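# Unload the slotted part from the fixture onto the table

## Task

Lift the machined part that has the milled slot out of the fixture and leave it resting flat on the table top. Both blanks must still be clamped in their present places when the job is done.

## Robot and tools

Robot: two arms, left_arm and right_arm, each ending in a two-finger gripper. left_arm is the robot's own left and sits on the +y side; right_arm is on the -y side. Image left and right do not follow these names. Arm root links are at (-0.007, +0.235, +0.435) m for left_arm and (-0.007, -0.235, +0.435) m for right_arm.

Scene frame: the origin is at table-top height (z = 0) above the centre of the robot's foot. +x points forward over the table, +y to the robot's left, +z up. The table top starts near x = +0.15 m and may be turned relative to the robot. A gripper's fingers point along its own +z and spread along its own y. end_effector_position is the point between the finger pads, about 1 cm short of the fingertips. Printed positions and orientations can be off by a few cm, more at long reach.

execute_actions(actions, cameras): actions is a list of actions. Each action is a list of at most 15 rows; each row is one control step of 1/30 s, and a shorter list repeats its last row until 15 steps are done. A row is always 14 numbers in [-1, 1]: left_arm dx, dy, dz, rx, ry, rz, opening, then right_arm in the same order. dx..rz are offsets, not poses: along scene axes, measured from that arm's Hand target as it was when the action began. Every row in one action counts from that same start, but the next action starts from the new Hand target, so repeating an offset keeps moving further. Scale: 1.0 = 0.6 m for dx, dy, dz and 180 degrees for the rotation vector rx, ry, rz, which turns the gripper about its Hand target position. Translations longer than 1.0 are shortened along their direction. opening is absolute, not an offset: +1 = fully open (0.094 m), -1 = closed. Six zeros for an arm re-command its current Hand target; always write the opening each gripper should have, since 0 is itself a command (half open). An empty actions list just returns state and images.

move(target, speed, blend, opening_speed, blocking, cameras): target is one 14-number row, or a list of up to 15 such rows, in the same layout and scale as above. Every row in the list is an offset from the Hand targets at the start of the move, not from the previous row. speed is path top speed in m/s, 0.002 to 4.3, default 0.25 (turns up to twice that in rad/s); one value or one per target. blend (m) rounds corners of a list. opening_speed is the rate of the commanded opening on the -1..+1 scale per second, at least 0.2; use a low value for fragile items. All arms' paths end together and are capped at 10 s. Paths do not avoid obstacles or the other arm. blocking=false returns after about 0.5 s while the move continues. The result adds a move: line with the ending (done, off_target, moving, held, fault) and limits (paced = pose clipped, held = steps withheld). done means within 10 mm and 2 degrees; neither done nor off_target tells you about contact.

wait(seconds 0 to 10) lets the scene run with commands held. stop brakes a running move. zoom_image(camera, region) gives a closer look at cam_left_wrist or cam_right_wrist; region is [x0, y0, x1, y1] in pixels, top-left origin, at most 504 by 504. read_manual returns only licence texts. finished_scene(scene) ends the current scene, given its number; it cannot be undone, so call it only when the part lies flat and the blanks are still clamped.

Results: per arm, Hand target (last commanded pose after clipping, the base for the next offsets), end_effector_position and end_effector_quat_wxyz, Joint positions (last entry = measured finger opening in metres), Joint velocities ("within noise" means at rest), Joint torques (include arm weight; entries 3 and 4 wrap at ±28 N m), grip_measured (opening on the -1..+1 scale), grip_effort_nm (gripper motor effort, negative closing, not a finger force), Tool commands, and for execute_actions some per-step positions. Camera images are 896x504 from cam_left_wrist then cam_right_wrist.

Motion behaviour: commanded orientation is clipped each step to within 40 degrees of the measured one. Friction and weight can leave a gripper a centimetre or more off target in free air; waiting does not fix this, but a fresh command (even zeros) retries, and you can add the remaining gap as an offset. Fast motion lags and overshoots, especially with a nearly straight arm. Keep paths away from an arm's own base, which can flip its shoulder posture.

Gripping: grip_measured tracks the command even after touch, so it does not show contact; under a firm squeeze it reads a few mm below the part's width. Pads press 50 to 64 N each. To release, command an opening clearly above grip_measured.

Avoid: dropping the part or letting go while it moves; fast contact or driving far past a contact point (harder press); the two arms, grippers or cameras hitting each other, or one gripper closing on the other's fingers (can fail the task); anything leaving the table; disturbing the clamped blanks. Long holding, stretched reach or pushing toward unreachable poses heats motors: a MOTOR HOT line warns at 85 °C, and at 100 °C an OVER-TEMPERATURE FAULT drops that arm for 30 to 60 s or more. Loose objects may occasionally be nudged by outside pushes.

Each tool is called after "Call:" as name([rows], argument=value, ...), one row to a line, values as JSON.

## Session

Call:
execute_actions(actions=[])

Scene clock: 0.00 s.
left_arm: end_effector_position=(+0.4145, +0.0342, +0.2793) grip_measured=+1.000 grip_effort_nm=n/a end_effector_quat_wxyz=(+0.083, +0.831, +0.542, -0.089) | right_arm: end_effector_position=(+0.3293, -0.4786, +0.3022) grip_measured=+1.000 grip_effort_nm=n/a end_effector_quat_wxyz=(+0.057, +0.747, +0.620, -0.232)
Joint positions: left_arm=[0.895 1.436 0.843 -0.43 -0.135 1.629 0.094] | right_arm=[-1.859 1.249 0.735 -0.54 0.306 1.316 0.094]
Joint velocities: within noise
Joint torques (N m): no reading
Motor temperatures (°C): left_arm=[23 27 24 24 22 23 25] | right_arm=[25 30 25 25 21 22 20]
Heat: left arm: hottest shoulder 27 °C; right arm: hottest shoulder 30 °C.
Hand target: left_arm +0.4217, +0.0320, +0.2828; +0.090, +0.830, +0.543, -0.085 | right_arm +0.3370, -0.4821, +0.3063; +0.066, +0.748, +0.620, -0.229
Tool commands: left_gripper/opening=+1.0 right_gripper/opening=+1.0
camera_calibration:
cam_left_wrist: T_world_to_cam=[[-0.910887, 0.40581, -0.0748588, 0.389814], [0.350905, 0.857184, 0.376963, -0.274932], [0.217143, 0.317102, -0.923198, 0.282796], [0, 0, 0, 1]] pos_world=[0.390144, -0.0121983, 0.393897]
cam_right_wrist: T_world_to_cam=[[-0.952258, 0.217635, 0.214101, 0.352807], [0.259208, 0.946871, 0.190383, 0.314977], [-0.161292, 0.23679, -0.958079, 0.578072], [0, 0, 0, 1]] pos_world=[0.347557, -0.511908, 0.418336]

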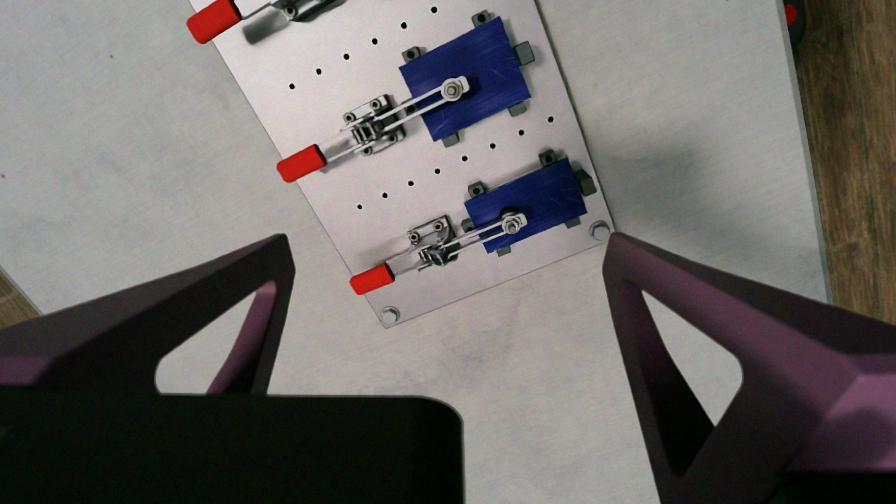

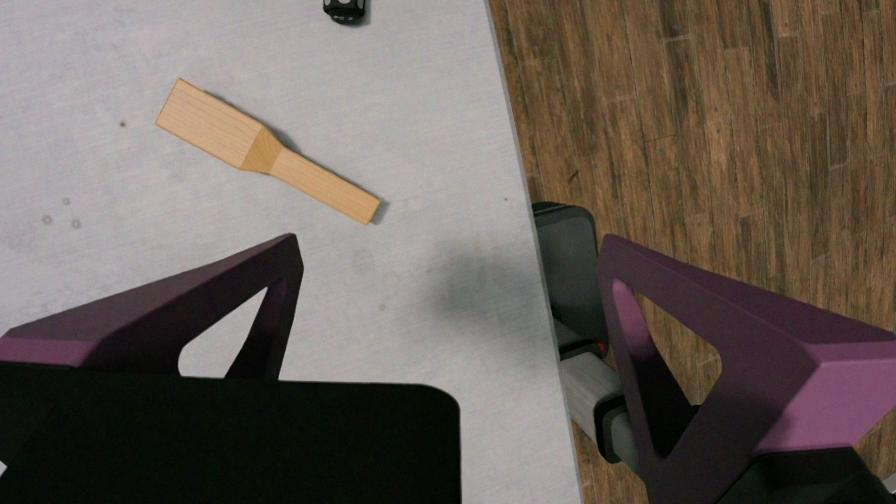

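Call:
move(target=[0.3217, 0.4543, -0.0077, -0.3406, 0.0652, 0.33, -0.85, 0.375, 0.6083, -0.2855, 0.1676, 0.0483, 0.5473, 0.2], speed=0.35)

Scene clock: 44.50 s.
left_arm: end_effector_position=(+0.6183, +0.3042, +0.2851) grip_measured=-0.848 grip_effort_nm=-0.090 end_effector_quat_wxyz=(+0.462, +0.308, +0.751, -0.358) | right_arm: end_effector_position=(+0.5526, -0.1307, +0.1321) grip_measured=+0.201 grip_effort_nm=-0.056 end_effector_quat_wxyz=(-0.005, +0.015, +1.000, -0.007)
Joint positions: left_arm=[1.748 1.706 1.121 0.267 1.297 0.636 0.007] | right_arm=[-1.155 1.844 1.262 -0.414 0.253 0.165 0.056]
Joint velocities: within noise
Joint torques (N m): left_arm=[0.91 -14.8 3.21 1.99 0.37 -0.17] | right_arm=[5.13 -16.09 4.45 -0.29 0.08 -0.17]
Motor temperatures (°C): left_arm=[23 29 25 24 22 23 25] | right_arm=[25 33 27 25 22 22 20]
Heat: left arm: hottest shoulder 29 °C; right arm: hottest shoulder 33 °C.
Hand target: left_arm +0.6149, +0.3045, +0.2784; +0.459, +0.299, +0.755, -0.361 | right_arm +0.5619, -0.1174, +0.1348; -0.001, +0.000, +1.000, -0.001
Off the commanded pose: left_arm 0.008 m, 1 deg | right_arm 0.017 m, 2 deg.
move: off_target (right_arm)
camera_calibration:
cam_left_wrist: T_world_to_cam=[[-0.785414, -0.575945, 0.226743, 0.601427], [-0.590665, 0.587884, -0.552727, 0.349028], [0.185042, -0.568048, -0.801923, 0.412792], [0, 0, 0, 1]] pos_world=[0.602144, 0.375687, 0.387575]
cam_right_wrist: T_world_to_cam=[[-0.0194958, -0.999563, 0.0222249, -0.123009], [-0.797976, 0.0289491, 0.601994, 0.369995], [-0.602374, -0.00599853, -0.798191, 0.559617], [0, 0, 0, 1]] pos_world=[0.629947, -0.13031, 0.22668]

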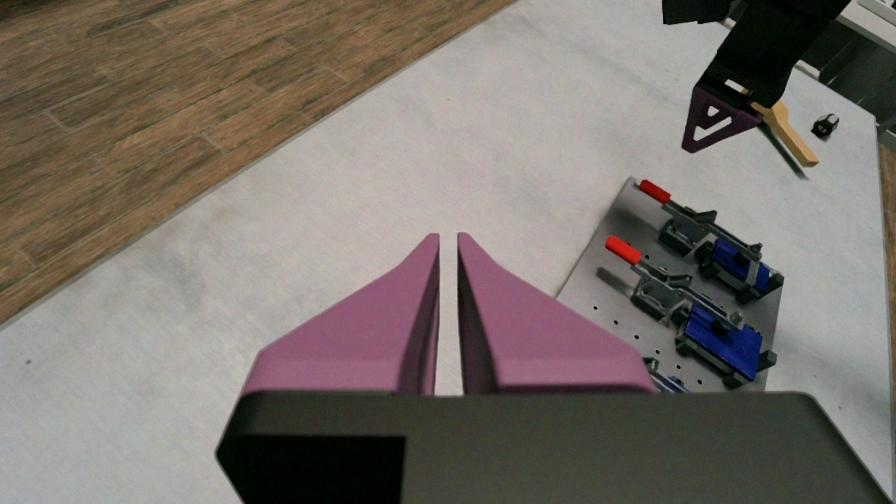

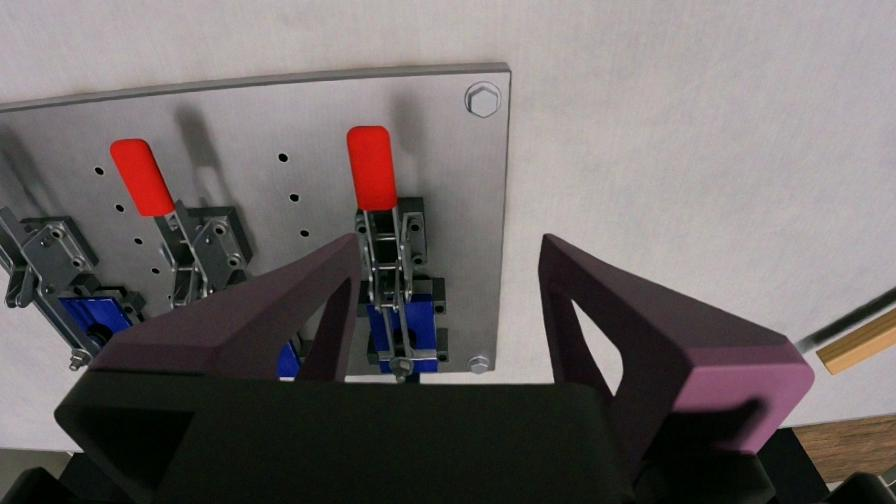

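Call:
move(target=[0,0,0,0,0,0, -0.85, -0.004, 0.0518, -0.063, 0, 0, 0.0133, 0.2], speed=0.2)

Scene clock: 62.93 s.
left_arm: end_effector_position=(+0.6192, +0.3045, +0.2855) grip_measured=-0.848 grip_effort_nm=-0.081 end_effector_quat_wxyz=(+0.463, +0.308, +0.750, -0.357) | right_arm: end_effector_position=(+0.5442, -0.1005, +0.0914) grip_measured=+0.201 grip_effort_nm=-0.056 end_effector_quat_wxyz=(-0.019, -0.009, +1.000, -0.008)
Joint positions: left_arm=[1.748 1.707 1.121 0.277 1.297 0.628 0.007] | right_arm=[-1.121 1.961 1.33 -0.399 0.269 0.155 0.056]
Joint velocities: within noise
Joint torques (N m): left_arm=[1.03 -14.68 3 2.11 0.4 -0.2] | right_arm=[6.01 -17.08 3.73 0.4 0.21 -0.2]
Motor temperatures (°C): left_arm=[23 31 24 24 22 23 25] | right_arm=[25 33 27 25 22 22 20]
Heat: left arm: hottest shoulder 31 °C; right arm: hottest shoulder 33 °C.
Hand target: left_arm +0.6150, +0.3045, +0.2785; +0.459, +0.299, +0.755, -0.361 | right_arm +0.5596, -0.0862, +0.0971; +0.000, -0.021, +1.000, +0.000
Off the commanded pose: left_arm 0.008 m, 1 deg | right_arm 0.022 m, 3 deg.
move: off_target (right_arm)
camera_calibration:
cam_left_wrist: T_world_to_cam=[[-0.784906, -0.577301, 0.225046, 0.602759], [-0.590461, 0.586798, -0.554097, 0.350181], [0.187825, -0.567795, -0.801455, 0.41124], [0, 0, 0, 1]] pos_world=[0.602636, 0.375988, 0.387976]
cam_right_wrist: T_world_to_cam=[[0.0280116, -0.999368, 0.0218702, -0.117948], [-0.781997, -0.00828008, 0.623227, 0.372518], [-0.622652, -0.03456, -0.781735, 0.528906], [0, 0, 0, 1]] pos_world=[0.623937, -0.0965097, 0.183881]

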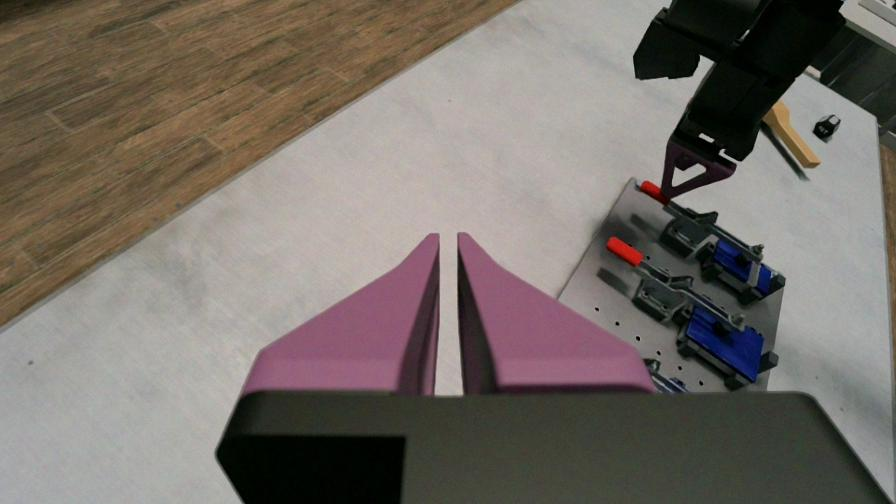

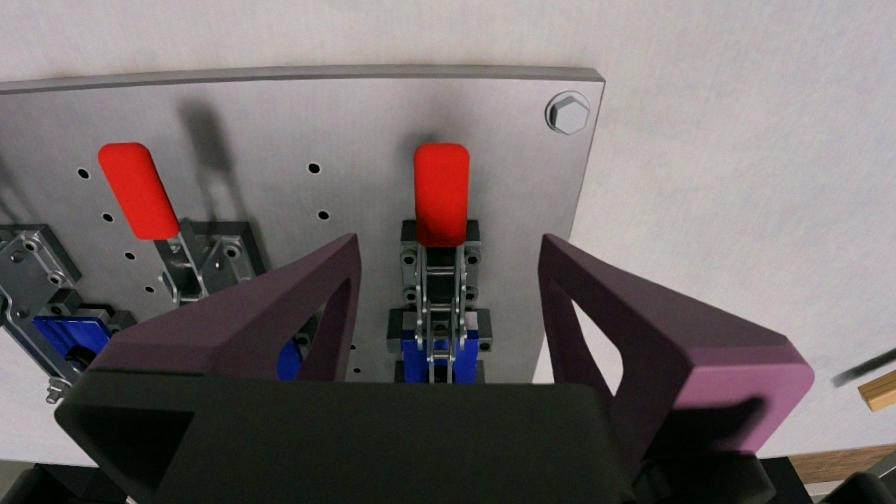

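Call:
move(target=[0,0,0,0,0,0, -0.85, 0.0113, 0.006, -0.0602, 0, 0, -0.005, 0.0], speed=0.15, cameras=["cam_right_wrist"])

Scene clock: 81.77 s.
left_arm: end_effector_position=(+0.6191, +0.3045, +0.2853) grip_measured=-0.848 grip_effort_nm=-0.095 end_effector_quat_wxyz=(+0.463, +0.307, +0.751, -0.357) | right_arm: end_effector_position=(+0.5509, -0.0899, +0.0575) grip_measured=+0.001 grip_effort_nm=-0.051 end_effector_quat_wxyz=(-0.016, -0.009, +1.000, -0.006)
Joint positions: left_arm=[1.748 1.707 1.121 0.277 1.297 0.626 0.007] | right_arm=[-1.121 2.053 1.406 -0.378 0.266 0.154 0.047]
Joint velocities: within noise
Joint torques (N m): left_arm=[1.67 -14.39 2.96 2.19 0.41 -0.19] | right_arm=[5.3 -17.08 3.64 0.31 0.09 -0.12]
Motor temperatures (°C): left_arm=[23 31 24 24 22 23 25] | right_arm=[25 33 27 25 22 22 20]
Heat: left arm: hottest shoulder 31 °C; right arm: hottest shoulder 33 °C.
Hand target: left_arm +0.6149, +0.3045, +0.2783; +0.459, +0.299, +0.755, -0.361 | right_arm +0.5664, -0.0826, +0.0609; +0.000, -0.013, +1.000, +0.000
Off the commanded pose: left_arm 0.008 m, 1 deg | right_arm 0.017 m, 2 deg.
move: off_target (right_arm)
camera_calibration:
cam_right_wrist: T_world_to_cam=[[0.0276669, -0.999439, 0.0188968, -0.106433], [-0.784717, -0.0100046, 0.619773, 0.400499], [-0.619236, -0.0319758, -0.784553, 0.505499], [0, 0, 0, 1]] pos_world=[0.630247, -0.0862028, 0.150384]
Images, in order (width x height): cam_right_wrist 896x504.

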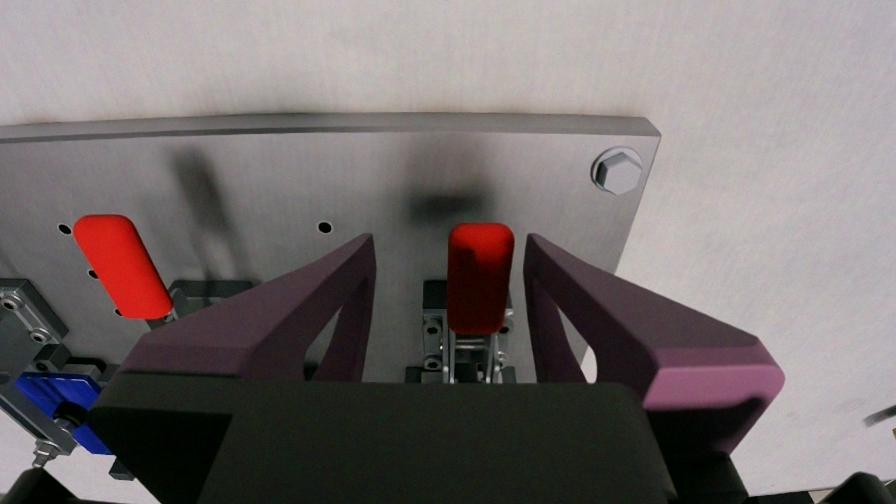

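Call:
move(target=[0,0,0,0,0,0, -0.85, 0.0, -0.027, 0.01, 0, 0, 0, 0.0], speed=0.1, cameras=["cam_right_wrist"])

Scene clock: 88.73 s.
left_arm: end_effector_position=(+0.6191, +0.3045, +0.2853) grip_measured=-0.848 grip_effort_nm=-0.085 end_effector_quat_wxyz=(+0.463, +0.307, +0.751, -0.357) | right_arm: end_effector_position=(+0.5511, -0.0878, +0.0575) grip_measured=+0.001 grip_effort_nm=-0.056 end_effector_quat_wxyz=(-0.017, -0.015, +1.000, +0.000)
Joint positions: left_arm=[1.748 1.707 1.121 0.277 1.297 0.626 0.007] | right_arm=[-1.121 2.053 1.406 -0.376 0.254 0.141 0.047]
Joint velocities: within noise
Joint torques (N m): left_arm=[1.26 -14.62 2.97 1.92 0.38 -0.19] | right_arm=[3.78 -19.43 1.98 0.43 0.06 -0.19]
Motor temperatures (°C): left_arm=[23 31 24 24 22 23 25] | right_arm=[25 34 27 25 22 22 20]
Heat: left arm: hottest shoulder 31 °C; right arm: hottest shoulder 34 °C.
Hand target: left_arm +0.6149, +0.3045, +0.2783; +0.459, +0.299, +0.755, -0.361 | right_arm +0.5664, -0.0988, +0.0669; +0.000, -0.013, +1.000, -0.001
Off the commanded pose: left_arm 0.008 m, 1 deg | right_arm 0.021 m, 2 deg.
move: off_target (right_arm)
camera_calibration:
cam_right_wrist: T_world_to_cam=[[0.0402168, -0.99917, 0.00651918, -0.110537], [-0.78426, -0.0275225, 0.619822, 0.398804], [-0.619128, -0.03004, -0.784715, 0.505744], [0, 0, 0, 1]] pos_world=[0.630332, -0.0842762, 0.150398]
Images, in order (width x height): cam_right_wrist 896x504.

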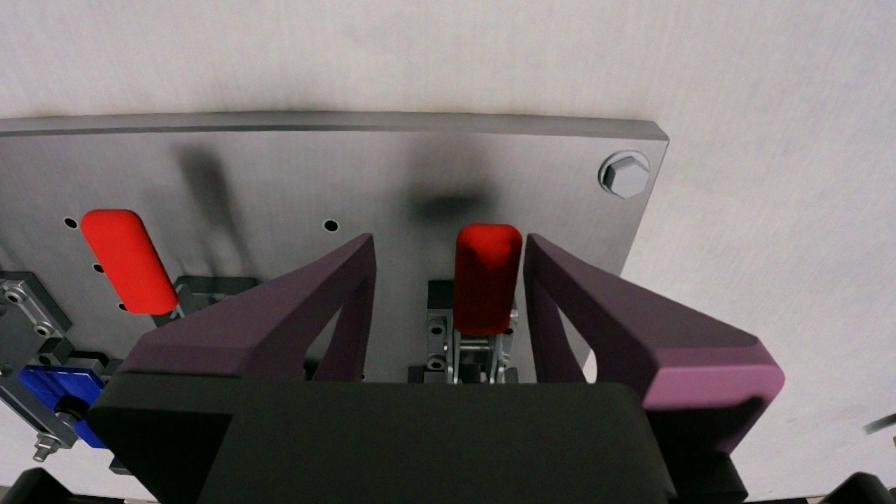

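Call:
move(target=[0,0,0,0,0,0, -0.85, 0.0, -0.016, 0.003, 0, 0, -0.002, 0.0], speed=0.1, cameras=["cam_right_wrist"])

Scene clock: 95.27 s.
left_arm: end_effector_position=(+0.6191, +0.3045, +0.2853) grip_measured=-0.848 grip_effort_nm=-0.085 end_effector_quat_wxyz=(+0.463, +0.307, +0.751, -0.358) | right_arm: end_effector_position=(+0.5500, -0.0951, +0.0575) grip_measured=+0.001 grip_effort_nm=-0.056 end_effector_quat_wxyz=(-0.018, -0.014, +1.000, +0.001)
Joint positions: left_arm=[1.748 1.707 1.121 0.277 1.297 0.626 0.007] | right_arm=[-1.132 2.047 1.397 -0.373 0.246 0.134 0.047]
Joint velocities: within noise
Joint torques (N m): left_arm=[0.73 -14.86 2.95 2.3 0.39 -0.16] | right_arm=[3.08 -19.96 1.83 0.42 0.05 -0.19]
Motor temperatures (°C): left_arm=[23 31 24 24 22 23 25] | right_arm=[25 35 27 25 22 22 20]
Heat: left arm: hottest shoulder 31 °C; right arm: hottest shoulder 35 °C.
Hand target: left_arm +0.6149, +0.3045, +0.2783; +0.459, +0.299, +0.755, -0.361 | right_arm +0.5663, -0.1084, +0.0688; -0.001, -0.010, +1.000, +0.000
Off the commanded pose: left_arm 0.008 m, 1 deg | right_arm 0.024 m, 2 deg.
move: off_target (right_arm)
camera_calibration:
cam_right_wrist: T_world_to_cam=[[0.0371289, -0.999298, 0.00503974, -0.115939], [-0.782853, -0.0259517, 0.621665, 0.397072], [-0.621098, -0.0270271, -0.783267, 0.506163], [0, 0, 0, 1]] pos_world=[0.62953, -0.091873, 0.150199]
Images, in order (width x height): cam_right_wrist 896x504.

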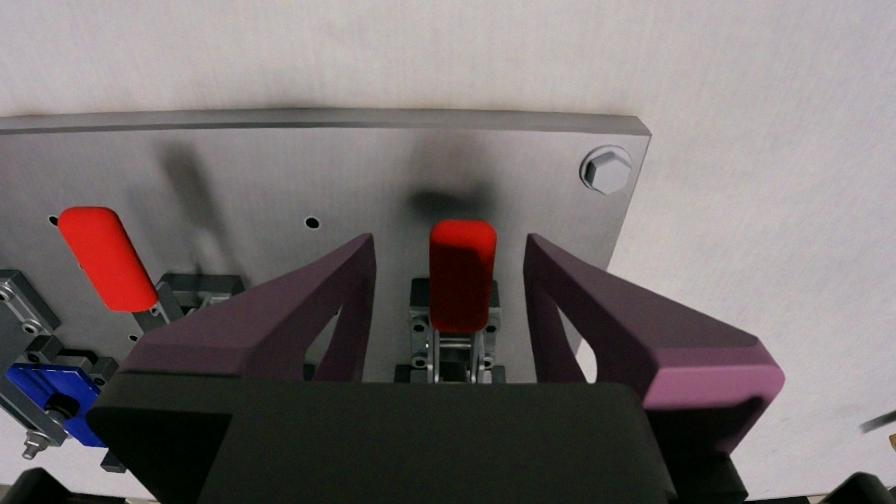

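Call:
move([
  [0,0,0,0,0,0, -0.85, 0.0, -0.006, 0.0, 0, 0, -0.006, -0.3],
  [0,0,0,0,0,0, -0.85, 0.0, -0.006, 0.0, 0, 0, -0.006, -0.8],
  [0,0,0,0,0,0, -0.85, 0.0, -0.006, 0.09, 0, 0, -0.006, -0.8],
], speed=0.08, opening_speed=0.5)

Scene clock: 107.23 s.
left_arm: end_effector_position=(+0.6191, +0.3045, +0.2853) grip_measured=-0.848 grip_effort_nm=-0.081 end_effector_quat_wxyz=(+0.463, +0.307, +0.751, -0.358) | right_arm: end_effector_position=(+0.5463, -0.1006, +0.0708) grip_measured=-0.641 grip_effort_nm=-1.023 end_effector_quat_wxyz=(-0.013, -0.009, +1.000, +0.005)
Joint positions: left_arm=[1.748 1.707 1.121 0.277 1.297 0.626 0.007] | right_arm=[-1.137 2.006 1.351 -0.357 0.237 0.137 0.017]
Joint velocities: within noise
Joint torques (N m): left_arm=[1.49 -14.56 2.97 2.11 0.41 -0.22] | right_arm=[4.42 -25.64 0.25 -1.88 0.65 0.11]
Motor temperatures (°C): left_arm=[22 31 24 24 22 23 25] | right_arm=[25 37 27 25 22 22 20]
Heat: left arm: hottest shoulder 31 °C; right arm: hottest shoulder 37 °C.
Hand target: left_arm +0.6149, +0.3045, +0.2783; +0.459, +0.299, +0.755, -0.361 | right_arm +0.5664, -0.1121, +0.1227; +0.000, +0.000, +1.000, +0.000
Off the commanded pose: left_arm 0.008 m, 1 deg | right_arm 0.057 m, 2 deg.
move: off_target (right_arm); target 2's new opening was sent with right_arm's hand 0.023 m and 2 deg from that target
camera_calibration:
cam_left_wrist: T_world_to_cam=[[-0.783963, -0.577613, 0.227519, 0.601535], [-0.592132, 0.585628, -0.553552, 0.351304], [0.186497, -0.568686, -0.801134, 0.412126], [0, 0, 0, 1]] pos_world=[0.602739, 0.376091, 0.387772]
cam_right_wrist: T_world_to_cam=[[0.0272686, -0.999622, -0.00336028, -0.115409], [-0.788559, -0.0235767, 0.614507, 0.389657], [-0.614354, -0.014107, -0.788904, 0.512158], [0, 0, 0, 1]] pos_world=[0.625061, -0.0989533, 0.164209]

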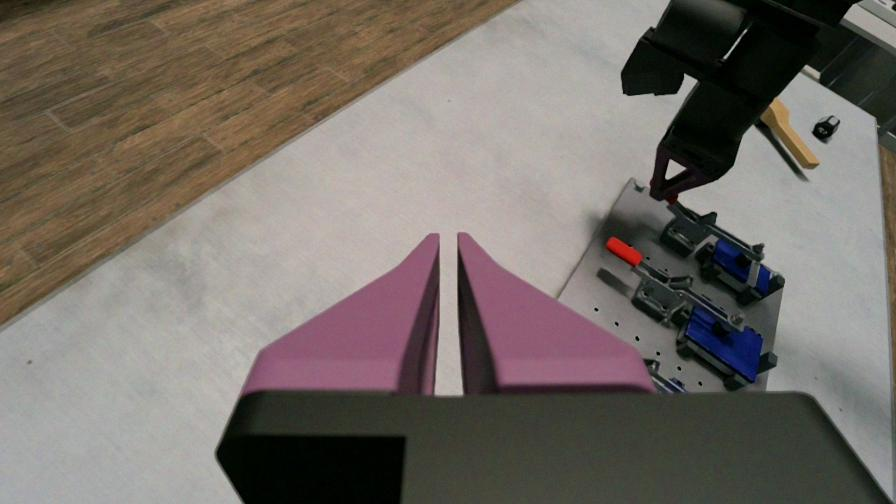

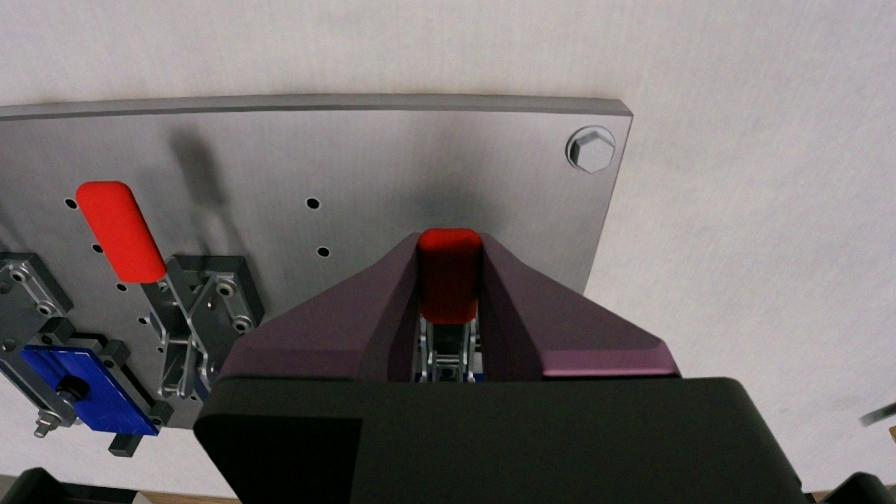

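Call:
move([
  [0,0,0,0,0,0, -0.85, -0.03, 0.0, 0.03, 0, -0.055, 0, -0.8],
  [0,0,0,0,0,0, -0.85, -0.08, 0.0, 0.01, 0, -0.139, 0, -0.8],
  [0,0,0,0,0,0, -0.85, -0.13, 0.0, -0.003, 0, -0.075, 0, -0.8],
], speed=0.1)

Call:
zoom_image(camera="cam_left_wrist", region=[600, 120, 800, 320])

Scene clock: 118.23 s.
left_arm: end_effector_position=(+0.6191, +0.3045, +0.2853) grip_measured=-0.848 grip_effort_nm=-0.076 end_effector_quat_wxyz=(+0.463, +0.307, +0.751, -0.358) | right_arm: end_effector_position=(+0.5050, -0.1019, +0.0944) grip_measured=-0.641 grip_effort_nm=-1.023 end_effector_quat_wxyz=(+0.141, -0.010, +0.990, +0.010)
Joint positions: left_arm=[1.748 1.707 1.121 0.277 1.297 0.626 0.007] | right_arm=[-1.108 1.918 0.989 0.231 0.281 0.073 0.017]
Joint velocities: within noise
Joint torques (N m): left_arm=[1.03 -14.62 2.95 2.13 0.35 -0.18] | right_arm=[4.31 -20.6 -3.07 -1.95 0.94 0.35]
Motor temperatures (°C): left_arm=[22 31 24 24 22 23 25] | right_arm=[25 40 27 25 22 22 21]
Heat: left arm: hottest shoulder 31 °C; right arm: hottest shoulder 40 °C.
Hand target: left_arm +0.6149, +0.3045, +0.2783; +0.459, +0.299, +0.755, -0.361 | right_arm +0.4882, -0.1121, +0.1209; +0.117, +0.000, +0.993, -0.001
Off the commanded pose: left_arm 0.008 m, 1 deg | right_arm 0.033 m, 3 deg.
move: off_target (right_arm)
camera_calibration:
cam_left_wrist: T_world_to_cam=[[-0.783963, -0.577613, 0.227519, 0.601535], [-0.592132, 0.585628, -0.553552, 0.351304], [0.186497, -0.568686, -0.801134, 0.412126], [0, 0, 0, 1]] pos_world=[0.602739, 0.376091, 0.387772]
cam_right_wrist: T_world_to_cam=[[0.0289207, -0.999555, -0.00735428, -0.11591], [-0.938314, -0.0296835, 0.344508, 0.443165], [-0.344573, -0.00306278, -0.938754, 0.384384], [0, 0, 0, 1]] pos_world=[0.551628, -0.101526, 0.207315]

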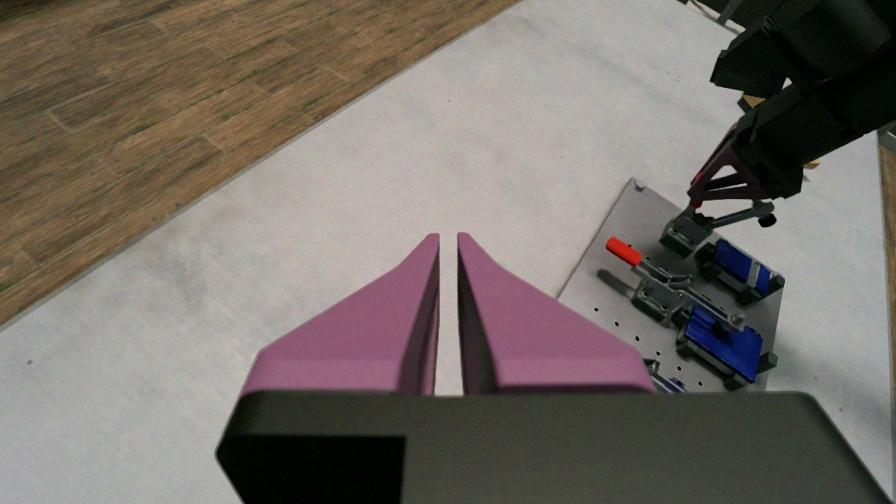

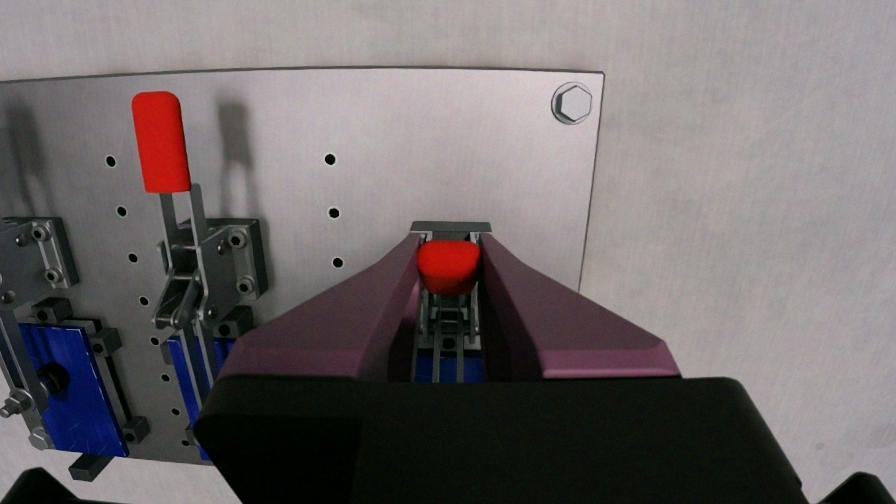

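Scaled by 2.520 from the camera's 896x504 image, which has a finer 1280x720 frame.

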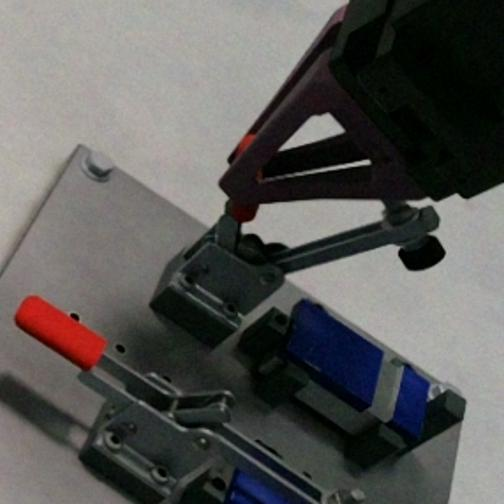

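Call:
move([
  [0,0,0,0,0,0, -0.85, 0.045, 0.007, -0.035, 0, 0, 0, -0.8],
  [0,0,0,0,0,0, -0.85, 0.045, 0.007, -0.035, 0, 0, 0, -0.1],
  [0,0,0,0,0,0, -0.85, 0.045, 0.007, 0.11, 0, 0, 0, -0.1],
  [0,0,0,0,0,0, -0.85, -0.1387, 0.0335, 0.0068, 0, -0.1367, 0, 0.6],
], speed=[0.1, 0.1, 0.2, 0.25])

Call:
zoom_image(camera="cam_left_wrist", region=[620, 120, 820, 320])

Scene clock: 140.90 s.
left_arm: end_effector_position=(+0.6191, +0.3045, +0.2853) grip_measured=-0.848 grip_effort_nm=-0.081 end_effector_quat_wxyz=(+0.463, +0.307, +0.751, -0.358) | right_arm: end_effector_position=(+0.4100, -0.1031, +0.1210) grip_measured=+0.598 grip_effort_nm=0.085 end_effector_quat_wxyz=(+0.322, +0.013, +0.947, -0.008)
Joint positions: left_arm=[1.748 1.707 1.121 0.277 1.297 0.626 0.007] | right_arm=[-1.027 2.101 0.637 1.147 0.415 0.017 0.075]
Joint velocities: within noise
Joint torques (N m): left_arm=[1.14 -15.33 2.97 2.03 0.42 -0.15] | right_arm=[5.71 -10.34 -2.77 1.7 0.13 -0.18]
Motor temperatures (°C): left_arm=[22 32 24 24 22 23 25] | right_arm=[25 39 27 25 23 22 22]
Heat: left arm: hottest shoulder 32 °C; right arm: hottest shoulder 39 °C.
Hand target: left_arm +0.6149, +0.3045, +0.2783; +0.459, +0.299, +0.755, -0.361 | right_arm +0.4049, -0.0920, +0.1250; +0.326, +0.000, +0.945, -0.001
Off the commanded pose: left_arm 0.008 m, 1 deg | right_arm 0.013 m, 2 deg.
move: off_target (right_arm); target 4's new opening was sent with right_arm's hand 0.013 m and 2 deg from that target
camera_calibration:
cam_left_wrist: T_world_to_cam=[[-0.783963, -0.577613, 0.227519, 0.601535], [-0.592132, 0.585628, -0.553552, 0.351304], [0.186497, -0.568686, -0.801134, 0.412126], [0, 0, 0, 1]] pos_world=[0.602739, 0.376091, 0.387772]
cam_right_wrist: T_world_to_cam=[[-0.0271349, -0.999474, 0.01777, -0.0943084], [-0.999428, 0.0267664, -0.0206549, 0.419804], [0.0201684, -0.0183203, -0.999629, 0.232911], [0, 0, 0, 1]] pos_world=[0.412308, -0.101228, 0.243171]

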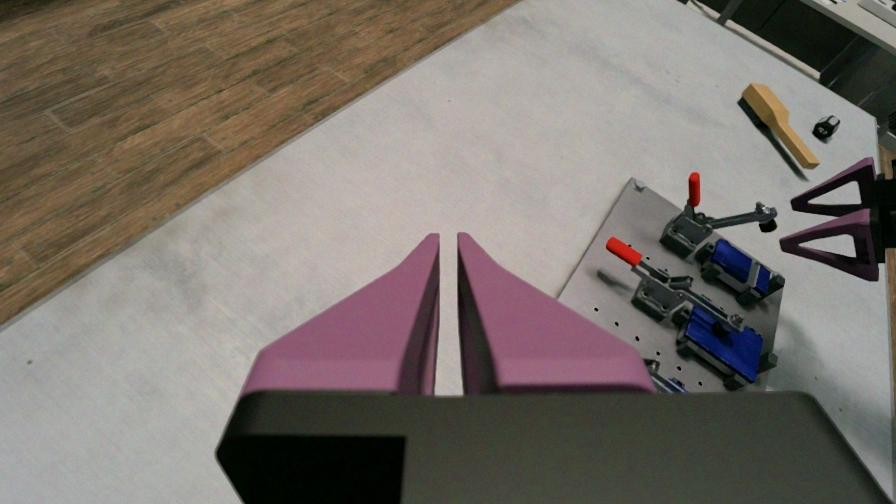

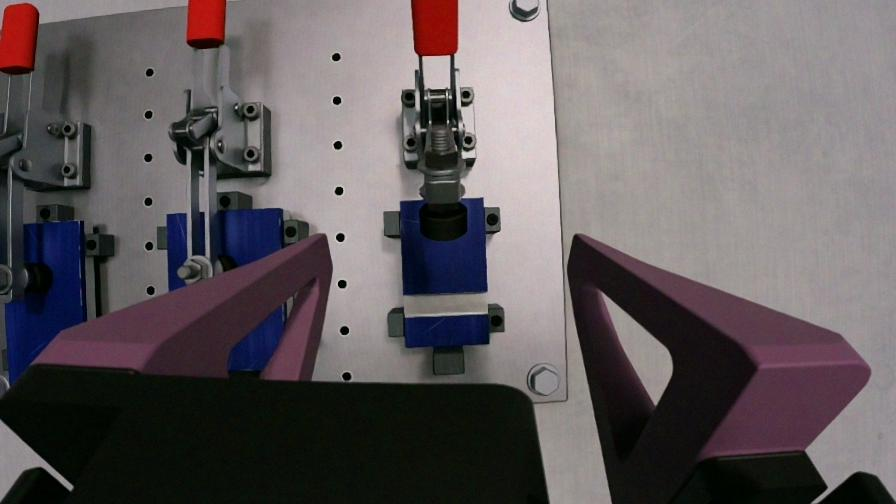

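Scaled by 2.520 from the camera's 896x504 image, which has a finer 1280x720 frame.

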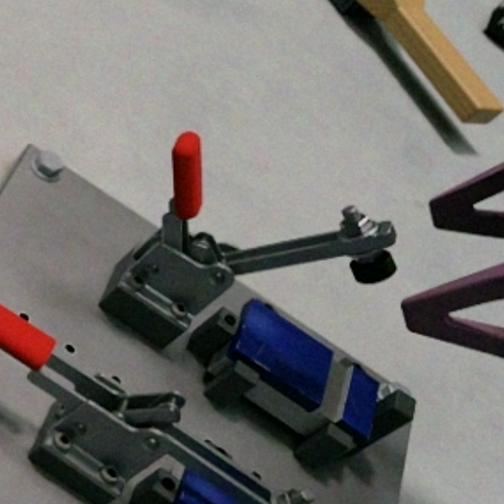

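Call:
move(target=[0,0,0,0,0,0, -0.85, -0.0063, 0.0, -0.104, 0.006, 0, 0.0108, 0.35], speed=0.2)

Scene clock: 173.40 s.
left_arm: end_effector_position=(+0.6191, +0.3045, +0.2853) grip_measured=-0.848 grip_effort_nm=-0.085 end_effector_quat_wxyz=(+0.463, +0.307, +0.751, -0.358) | right_arm: end_effector_position=(+0.3949, -0.0831, +0.0629) grip_measured=+0.351 grip_effort_nm=-0.061 end_effector_quat_wxyz=(+0.316, -0.014, +0.948, +0.022)
Joint positions: left_arm=[1.748 1.707 1.121 0.277 1.297 0.626 0.007] | right_arm=[-1.046 2.289 0.749 1.212 0.325 -0.017 0.063]
Joint velocities: within noise
Joint torques (N m): left_arm=[0.56 -14.92 2.92 2.06 0.41 -0.19] | right_arm=[3.02 -10.64 -2.35 1.7 0.03 -0.19]
Motor temperatures (°C): left_arm=[22 32 24 24 22 23 25] | right_arm=[25 36 26 25 22 22 21]
Heat: left arm: hottest shoulder 32 °C; right arm: hottest shoulder 36 °C.
Hand target: left_arm +0.6149, +0.3045, +0.2783; +0.459, +0.299, +0.755, -0.361 | right_arm +0.4014, -0.0918, +0.0627; +0.326, -0.013, +0.945, +0.014
Off the commanded pose: left_arm 0.008 m, 1 deg | right_arm 0.011 m, 1 deg.
move: off_target (right_arm)
camera_calibration:
cam_left_wrist: T_world_to_cam=[[-0.783963, -0.577613, 0.227519, 0.601535], [-0.592132, 0.585628, -0.553552, 0.351304], [0.186497, -0.568686, -0.801134, 0.412126], [0, 0, 0, 1]] pos_world=[0.602739, 0.376091, 0.387772]
cam_right_wrist: T_world_to_cam=[[0.0428074, -0.998864, -0.0209469, -0.0987579], [-0.999048, -0.04262, -0.00931303, 0.396299], [0.00840969, 0.0213257, -0.999737, 0.183426], [0, 0, 0, 1]] pos_world=[0.398607, -0.0856671, 0.185]

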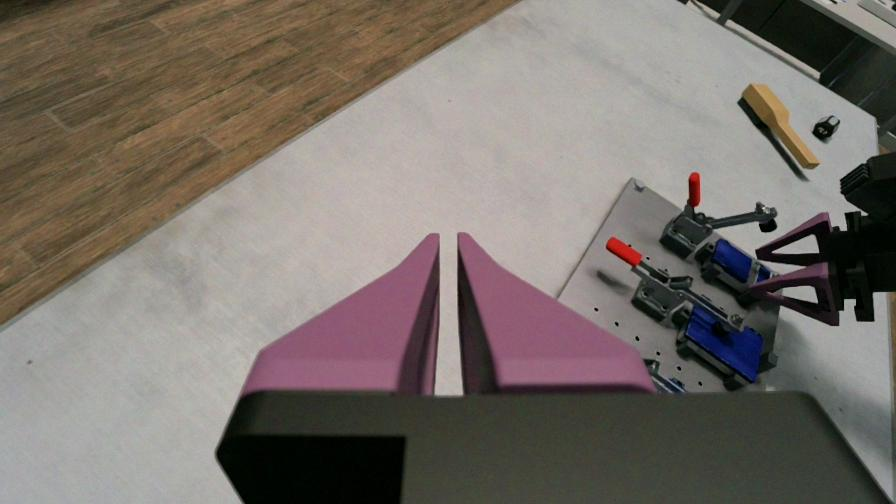

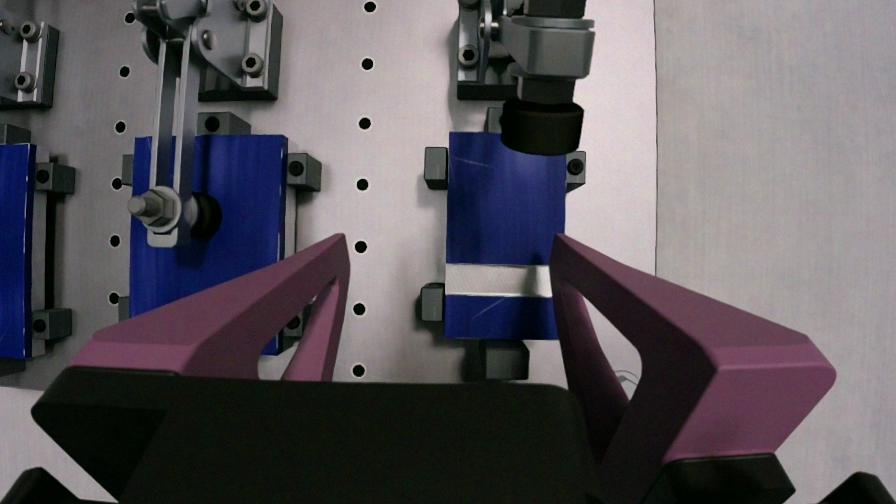

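Call:
zoom_image(camera="cam_right_wrist", region=[340, 40, 600, 400])

Scaled by 1.400 from the camera's 896x504 image, which has a finer 1280x720 frame.

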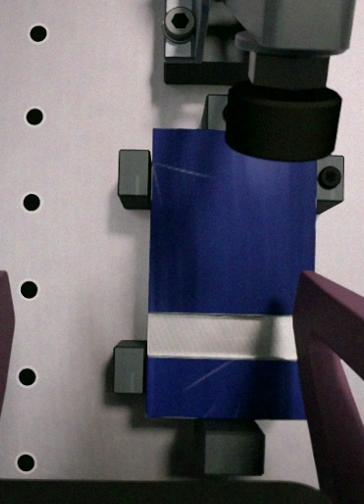

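Call:
move(target=[0,0,0,0,0,0, -0.85, 0.0202, -0.0328, -0.0112, -0.0075, 0, -0.0125, 0.35], speed=0.15, cameras=["cam_right_wrist"])

Scene clock: 232.30 s.
left_arm: end_effector_position=(+0.6191, +0.3045, +0.2853) grip_measured=-0.848 grip_effort_nm=-0.095 end_effector_quat_wxyz=(+0.463, +0.307, +0.751, -0.358) | right_arm: end_effector_position=(+0.4079, -0.1025, +0.0568) grip_measured=+0.351 grip_effort_nm=-0.056 end_effector_quat_wxyz=(+0.323, +0.001, +0.946, +0.006)
Joint positions: left_arm=[1.748 1.707 1.121 0.277 1.297 0.626 0.007] | right_arm=[-1.085 2.289 0.769 1.212 0.327 -0.019 0.063]
Joint velocities: within noise
Joint torques (N m): left_arm=[1.55 -14.04 2.88 2.21 0.36 -0.21] | right_arm=[2.9 -11.69 -2.3 0.94 0.2 -0.15]
Motor temperatures (°C): left_arm=[22 32 24 24 22 23 25] | right_arm=[25 34 26 26 22 22 21]
Heat: left arm: hottest shoulder 32 °C; right arm: hottest shoulder 34 °C.
Hand target: left_arm +0.6149, +0.3045, +0.2783; +0.459, +0.299, +0.755, -0.361 | right_arm +0.4135, -0.1116, +0.0559; +0.326, +0.002, +0.945, -0.004
Off the commanded pose: left_arm 0.008 m, 1 deg | right_arm 0.011 m, 1 deg.
move: off_target (right_arm)
camera_calibration:
cam_right_wrist: T_world_to_cam=[[0.00509335, -0.999987, 0.00065134, -0.104757], [-0.999717, -0.00510711, -0.0232403, 0.413297], [0.0232433, -0.000532785, -0.99973, 0.169367], [0, 0, 0, 1]] pos_world=[0.409777, -0.102554, 0.178994]
Images, in order (width x height): cam_right_wrist 896x504.

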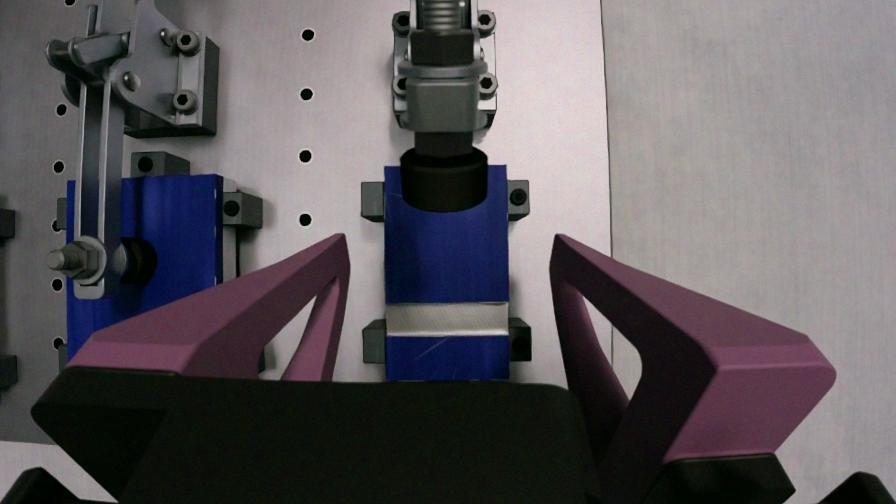

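Call:
move([
  [0,0,0,0,0,0, -0.85, 0.0, 0.0, -0.0205, 0, 0, 0, 0.3],
  [0,0,0,0,0,0, -0.85, 0.0, 0.0, -0.0205, 0, 0, 0, -0.27],
], speed=0.08, opening_speed=0.5, cameras=["cam_right_wrist"])

Scene clock: 244.73 s.
left_arm: end_effector_position=(+0.6191, +0.3045, +0.2853) grip_measured=-0.848 grip_effort_nm=-0.081 end_effector_quat_wxyz=(+0.463, +0.307, +0.751, -0.358) | right_arm: end_effector_position=(+0.4129, -0.1013, +0.0481) grip_measured=-0.174 grip_effort_nm=-0.979 end_effector_quat_wxyz=(+0.327, +0.003, +0.945, +0.006)
Joint positions: left_arm=[1.748 1.707 1.121 0.277 1.297 0.626 0.007] | right_arm=[-1.09 2.31 0.799 1.212 0.323 -0.019 0.039]
Joint velocities: within noise
Joint torques (N m): left_arm=[0.97 -14.27 3.04 1.89 0.37 -0.21] | right_arm=[2.37 -10.64 -2.19 1.11 0.06 -0.15]
Motor temperatures (°C): left_arm=[22 32 24 24 22 23 24] | right_arm=[25 34 26 25 22 22 21]
Heat: left arm: hottest shoulder 32 °C; right arm: hottest shoulder 34 °C.
Hand target: left_arm +0.6149, +0.3045, +0.2783; +0.459, +0.299, +0.755, -0.361 | right_arm +0.4135, -0.1115, +0.0436; +0.326, +0.002, +0.945, -0.004
Off the commanded pose: left_arm 0.008 m, 1 deg | right_arm 0.011 m, 1 deg.
move: off_target (right_arm); target 2's new opening was sent with right_arm's hand 0.011 m and 1 deg from that target
camera_calibration:
cam_right_wrist: T_world_to_cam=[[0.00105557, -0.999999, -0.00107566, -0.10191], [-0.999516, -0.00102161, -0.0310906, 0.418786], [0.0310895, 0.00110796, -0.999516, 0.157473], [0, 0, 0, 1]] pos_world=[0.413795, -0.101657, 0.170307]
Images, in order (width x height): cam_right_wrist 896x504.

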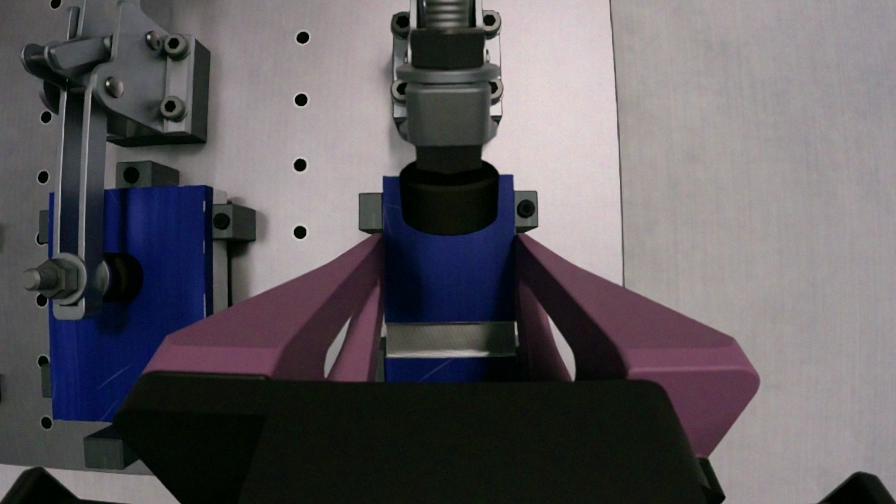

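Call:
move([
  [0,0,0,0,0,0, -0.85, 0.0, 0.0, 0, 0, 0, 0, 0.2],
  [0,0,0,0,0,0, -0.85, -0.011, 0.0, -0.0075, 0, 0, 0, 0.2],
], speed=0.08, opening_speed=0.6, cameras=["cam_right_wrist"])

Scene clock: 254.53 s.
left_arm: end_effector_position=(+0.6191, +0.3045, +0.2853) grip_measured=-0.848 grip_effort_nm=-0.066 end_effector_quat_wxyz=(+0.463, +0.307, +0.751, -0.358) | right_arm: end_effector_position=(+0.4019, -0.1013, +0.0409) grip_measured=+0.199 grip_effort_nm=0.081 end_effector_quat_wxyz=(+0.318, +0.000, +0.948, +0.005)
Joint positions: left_arm=[1.748 1.707 1.121 0.277 1.297 0.626 0.007] | right_arm=[-1.09 2.333 0.799 1.214 0.323 -0.019 0.056]
Joint velocities: within noise
Joint torques (N m): left_arm=[1.2 -14.51 3.02 2.04 0.4 -0.14] | right_arm=[2.32 -10.7 -2.18 1.77 0.06 -0.18]
Motor temperatures (°C): left_arm=[22 32 24 24 22 23 24] | right_arm=[25 34 26 25 22 22 21]
Heat: left arm: hottest shoulder 32 °C; right arm: hottest shoulder 34 °C.
Hand target: left_arm +0.6149, +0.3045, +0.2783; +0.459, +0.299, +0.755, -0.361 | right_arm +0.4069, -0.1115, +0.0391; +0.326, +0.002, +0.945, -0.004
Off the commanded pose: left_arm 0.008 m, 1 deg | right_arm 0.011 m, 1 deg.
move: off_target (right_arm)
camera_calibration:
cam_right_wrist: T_world_to_cam=[[0.00665996, -0.999975, 0.00252469, -0.104263], [-0.999911, -0.00668869, -0.0115476, 0.406425], [0.0115642, -0.00244755, -0.99993, 0.158131], [0, 0, 0, 1]] pos_world=[0.405255, -0.101155, 0.163076]
Images, in order (width x height): cam_right_wrist 896x504.

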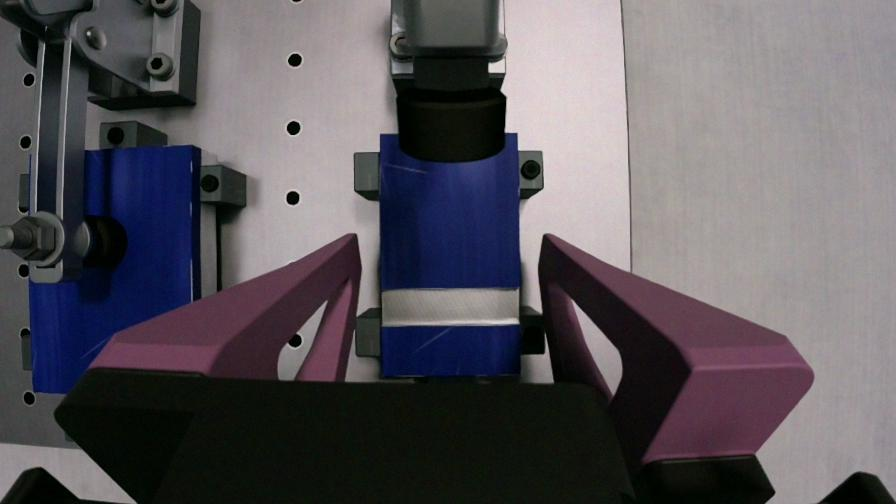

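Call:
move([
  [0,0,0,0,0,0, -0.85, 0.015, 0.0, 0.01, 0, 0, 0, 0.2],
], speed=0.08, cameras=["cam_right_wrist"])

Scene clock: 275.57 s.
left_arm: end_effector_position=(+0.6191, +0.3045, +0.2853) grip_measured=-0.848 grip_effort_nm=-0.081 end_effector_quat_wxyz=(+0.463, +0.307, +0.751, -0.358) | right_arm: end_effector_position=(+0.4021, -0.1013, +0.0411) grip_measured=+0.199 grip_effort_nm=0.081 end_effector_quat_wxyz=(+0.318, +0.000, +0.948, +0.005)
Joint positions: left_arm=[1.748 1.707 1.121 0.277 1.297 0.626 0.007] | right_arm=[-1.09 2.333 0.799 1.214 0.323 -0.019 0.056]
Joint velocities: within noise
Joint torques (N m): left_arm=[1.61 -14.74 3.04 2.14 0.41 -0.19] | right_arm=[2.26 -13.04 -2.37 0.76 0.05 -0.16]
Motor temperatures (°C): left_arm=[22 32 24 24 22 23 24] | right_arm=[25 35 26 25 22 22 21]
Heat: left arm: hottest shoulder 32 °C; right arm: hottest shoulder 35 °C.
Hand target: left_arm +0.6149, +0.3045, +0.2783; +0.459, +0.299, +0.755, -0.361 | right_arm +0.4159, -0.1115, +0.0451; +0.326, +0.002, +0.945, -0.004
Off the commanded pose: left_arm 0.008 m, 1 deg | right_arm 0.018 m, 1 deg.
move: off_target (right_arm)
camera_calibration:
cam_right_wrist: T_world_to_cam=[[0.00656108, -0.999976, 0.00242533, -0.104309], [-0.999907, -0.0065896, -0.011947, 0.4067], [0.0119627, -0.00234672, -0.999926, 0.158077], [0, 0, 0, 1]] pos_world=[0.405456, -0.101255, 0.163177]
Images, in order (width x height): cam_right_wrist 896x504.

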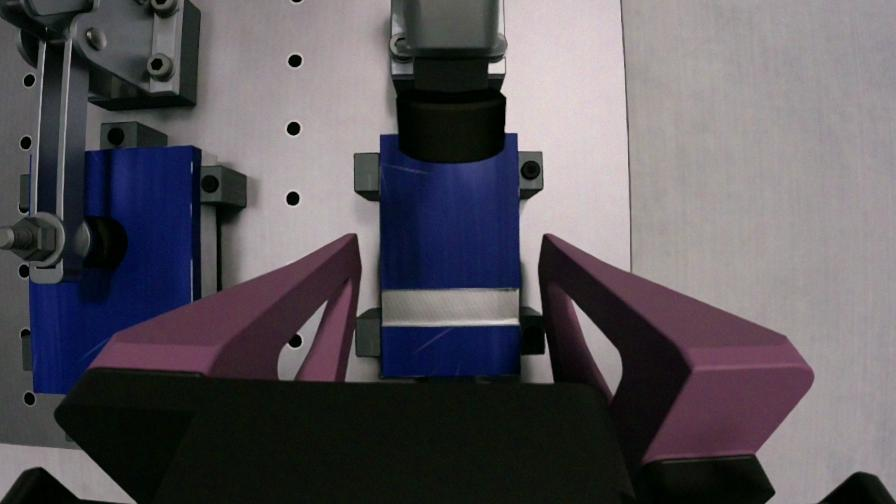

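Call:
move([
  [0,0,0,0,0,0, -0.85, 0.01, 0.0, 0.0067, 0, 0, 0, 0.2],
], speed=0.08, cameras=["cam_right_wrist"])

Scene clock: 279.40 s.
left_arm: end_effector_position=(+0.6191, +0.3045, +0.2853) grip_measured=-0.848 grip_effort_nm=-0.081 end_effector_quat_wxyz=(+0.463, +0.307, +0.751, -0.358) | right_arm: end_effector_position=(+0.4102, -0.1012, +0.0461) grip_measured=+0.199 grip_effort_nm=0.076 end_effector_quat_wxyz=(+0.320, +0.001, +0.947, +0.005)
Joint positions: left_arm=[1.748 1.707 1.121 0.277 1.297 0.626 0.007] | right_arm=[-1.09 2.31 0.799 1.196 0.323 -0.019 0.056]
Joint velocities: within noise
Joint torques (N m): left_arm=[1.08 -14.27 2.88 2.03 0.37 -0.18] | right_arm=[2.26 -13.04 -2.26 0.75 0.07 -0.16]
Motor temperatures (°C): left_arm=[22 32 24 24 22 23 24] | right_arm=[25 35 26 25 22 22 21]
Heat: left arm: hottest shoulder 32 °C; right arm: hottest shoulder 35 °C.
Hand target: left_arm +0.6149, +0.3045, +0.2783; +0.459, +0.299, +0.755, -0.361 | right_arm +0.4220, -0.1115, +0.0492; +0.326, +0.002, +0.945, -0.004
Off the commanded pose: left_arm 0.008 m, 1 deg | right_arm 0.016 m, 1 deg.
move: off_target (right_arm)
camera_calibration:
cam_right_wrist: T_world_to_cam=[[0.00517335, -0.999985, 0.0015216, -0.103646], [-0.999843, -0.00519839, -0.0169348, 0.415123], [0.0169425, -0.00143376, -0.999855, 0.16102], [0, 0, 0, 1]] pos_world=[0.412866, -0.101256, 0.168184]
Images, in order (width x height): cam_right_wrist 896x504.

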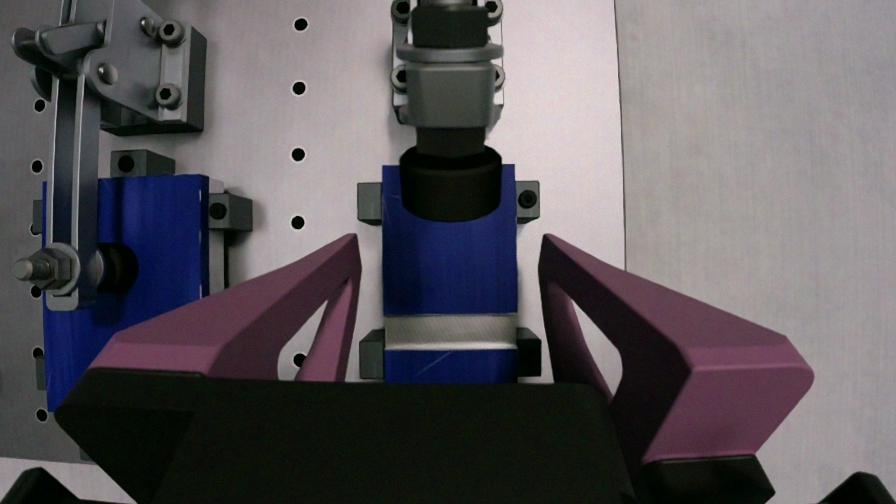

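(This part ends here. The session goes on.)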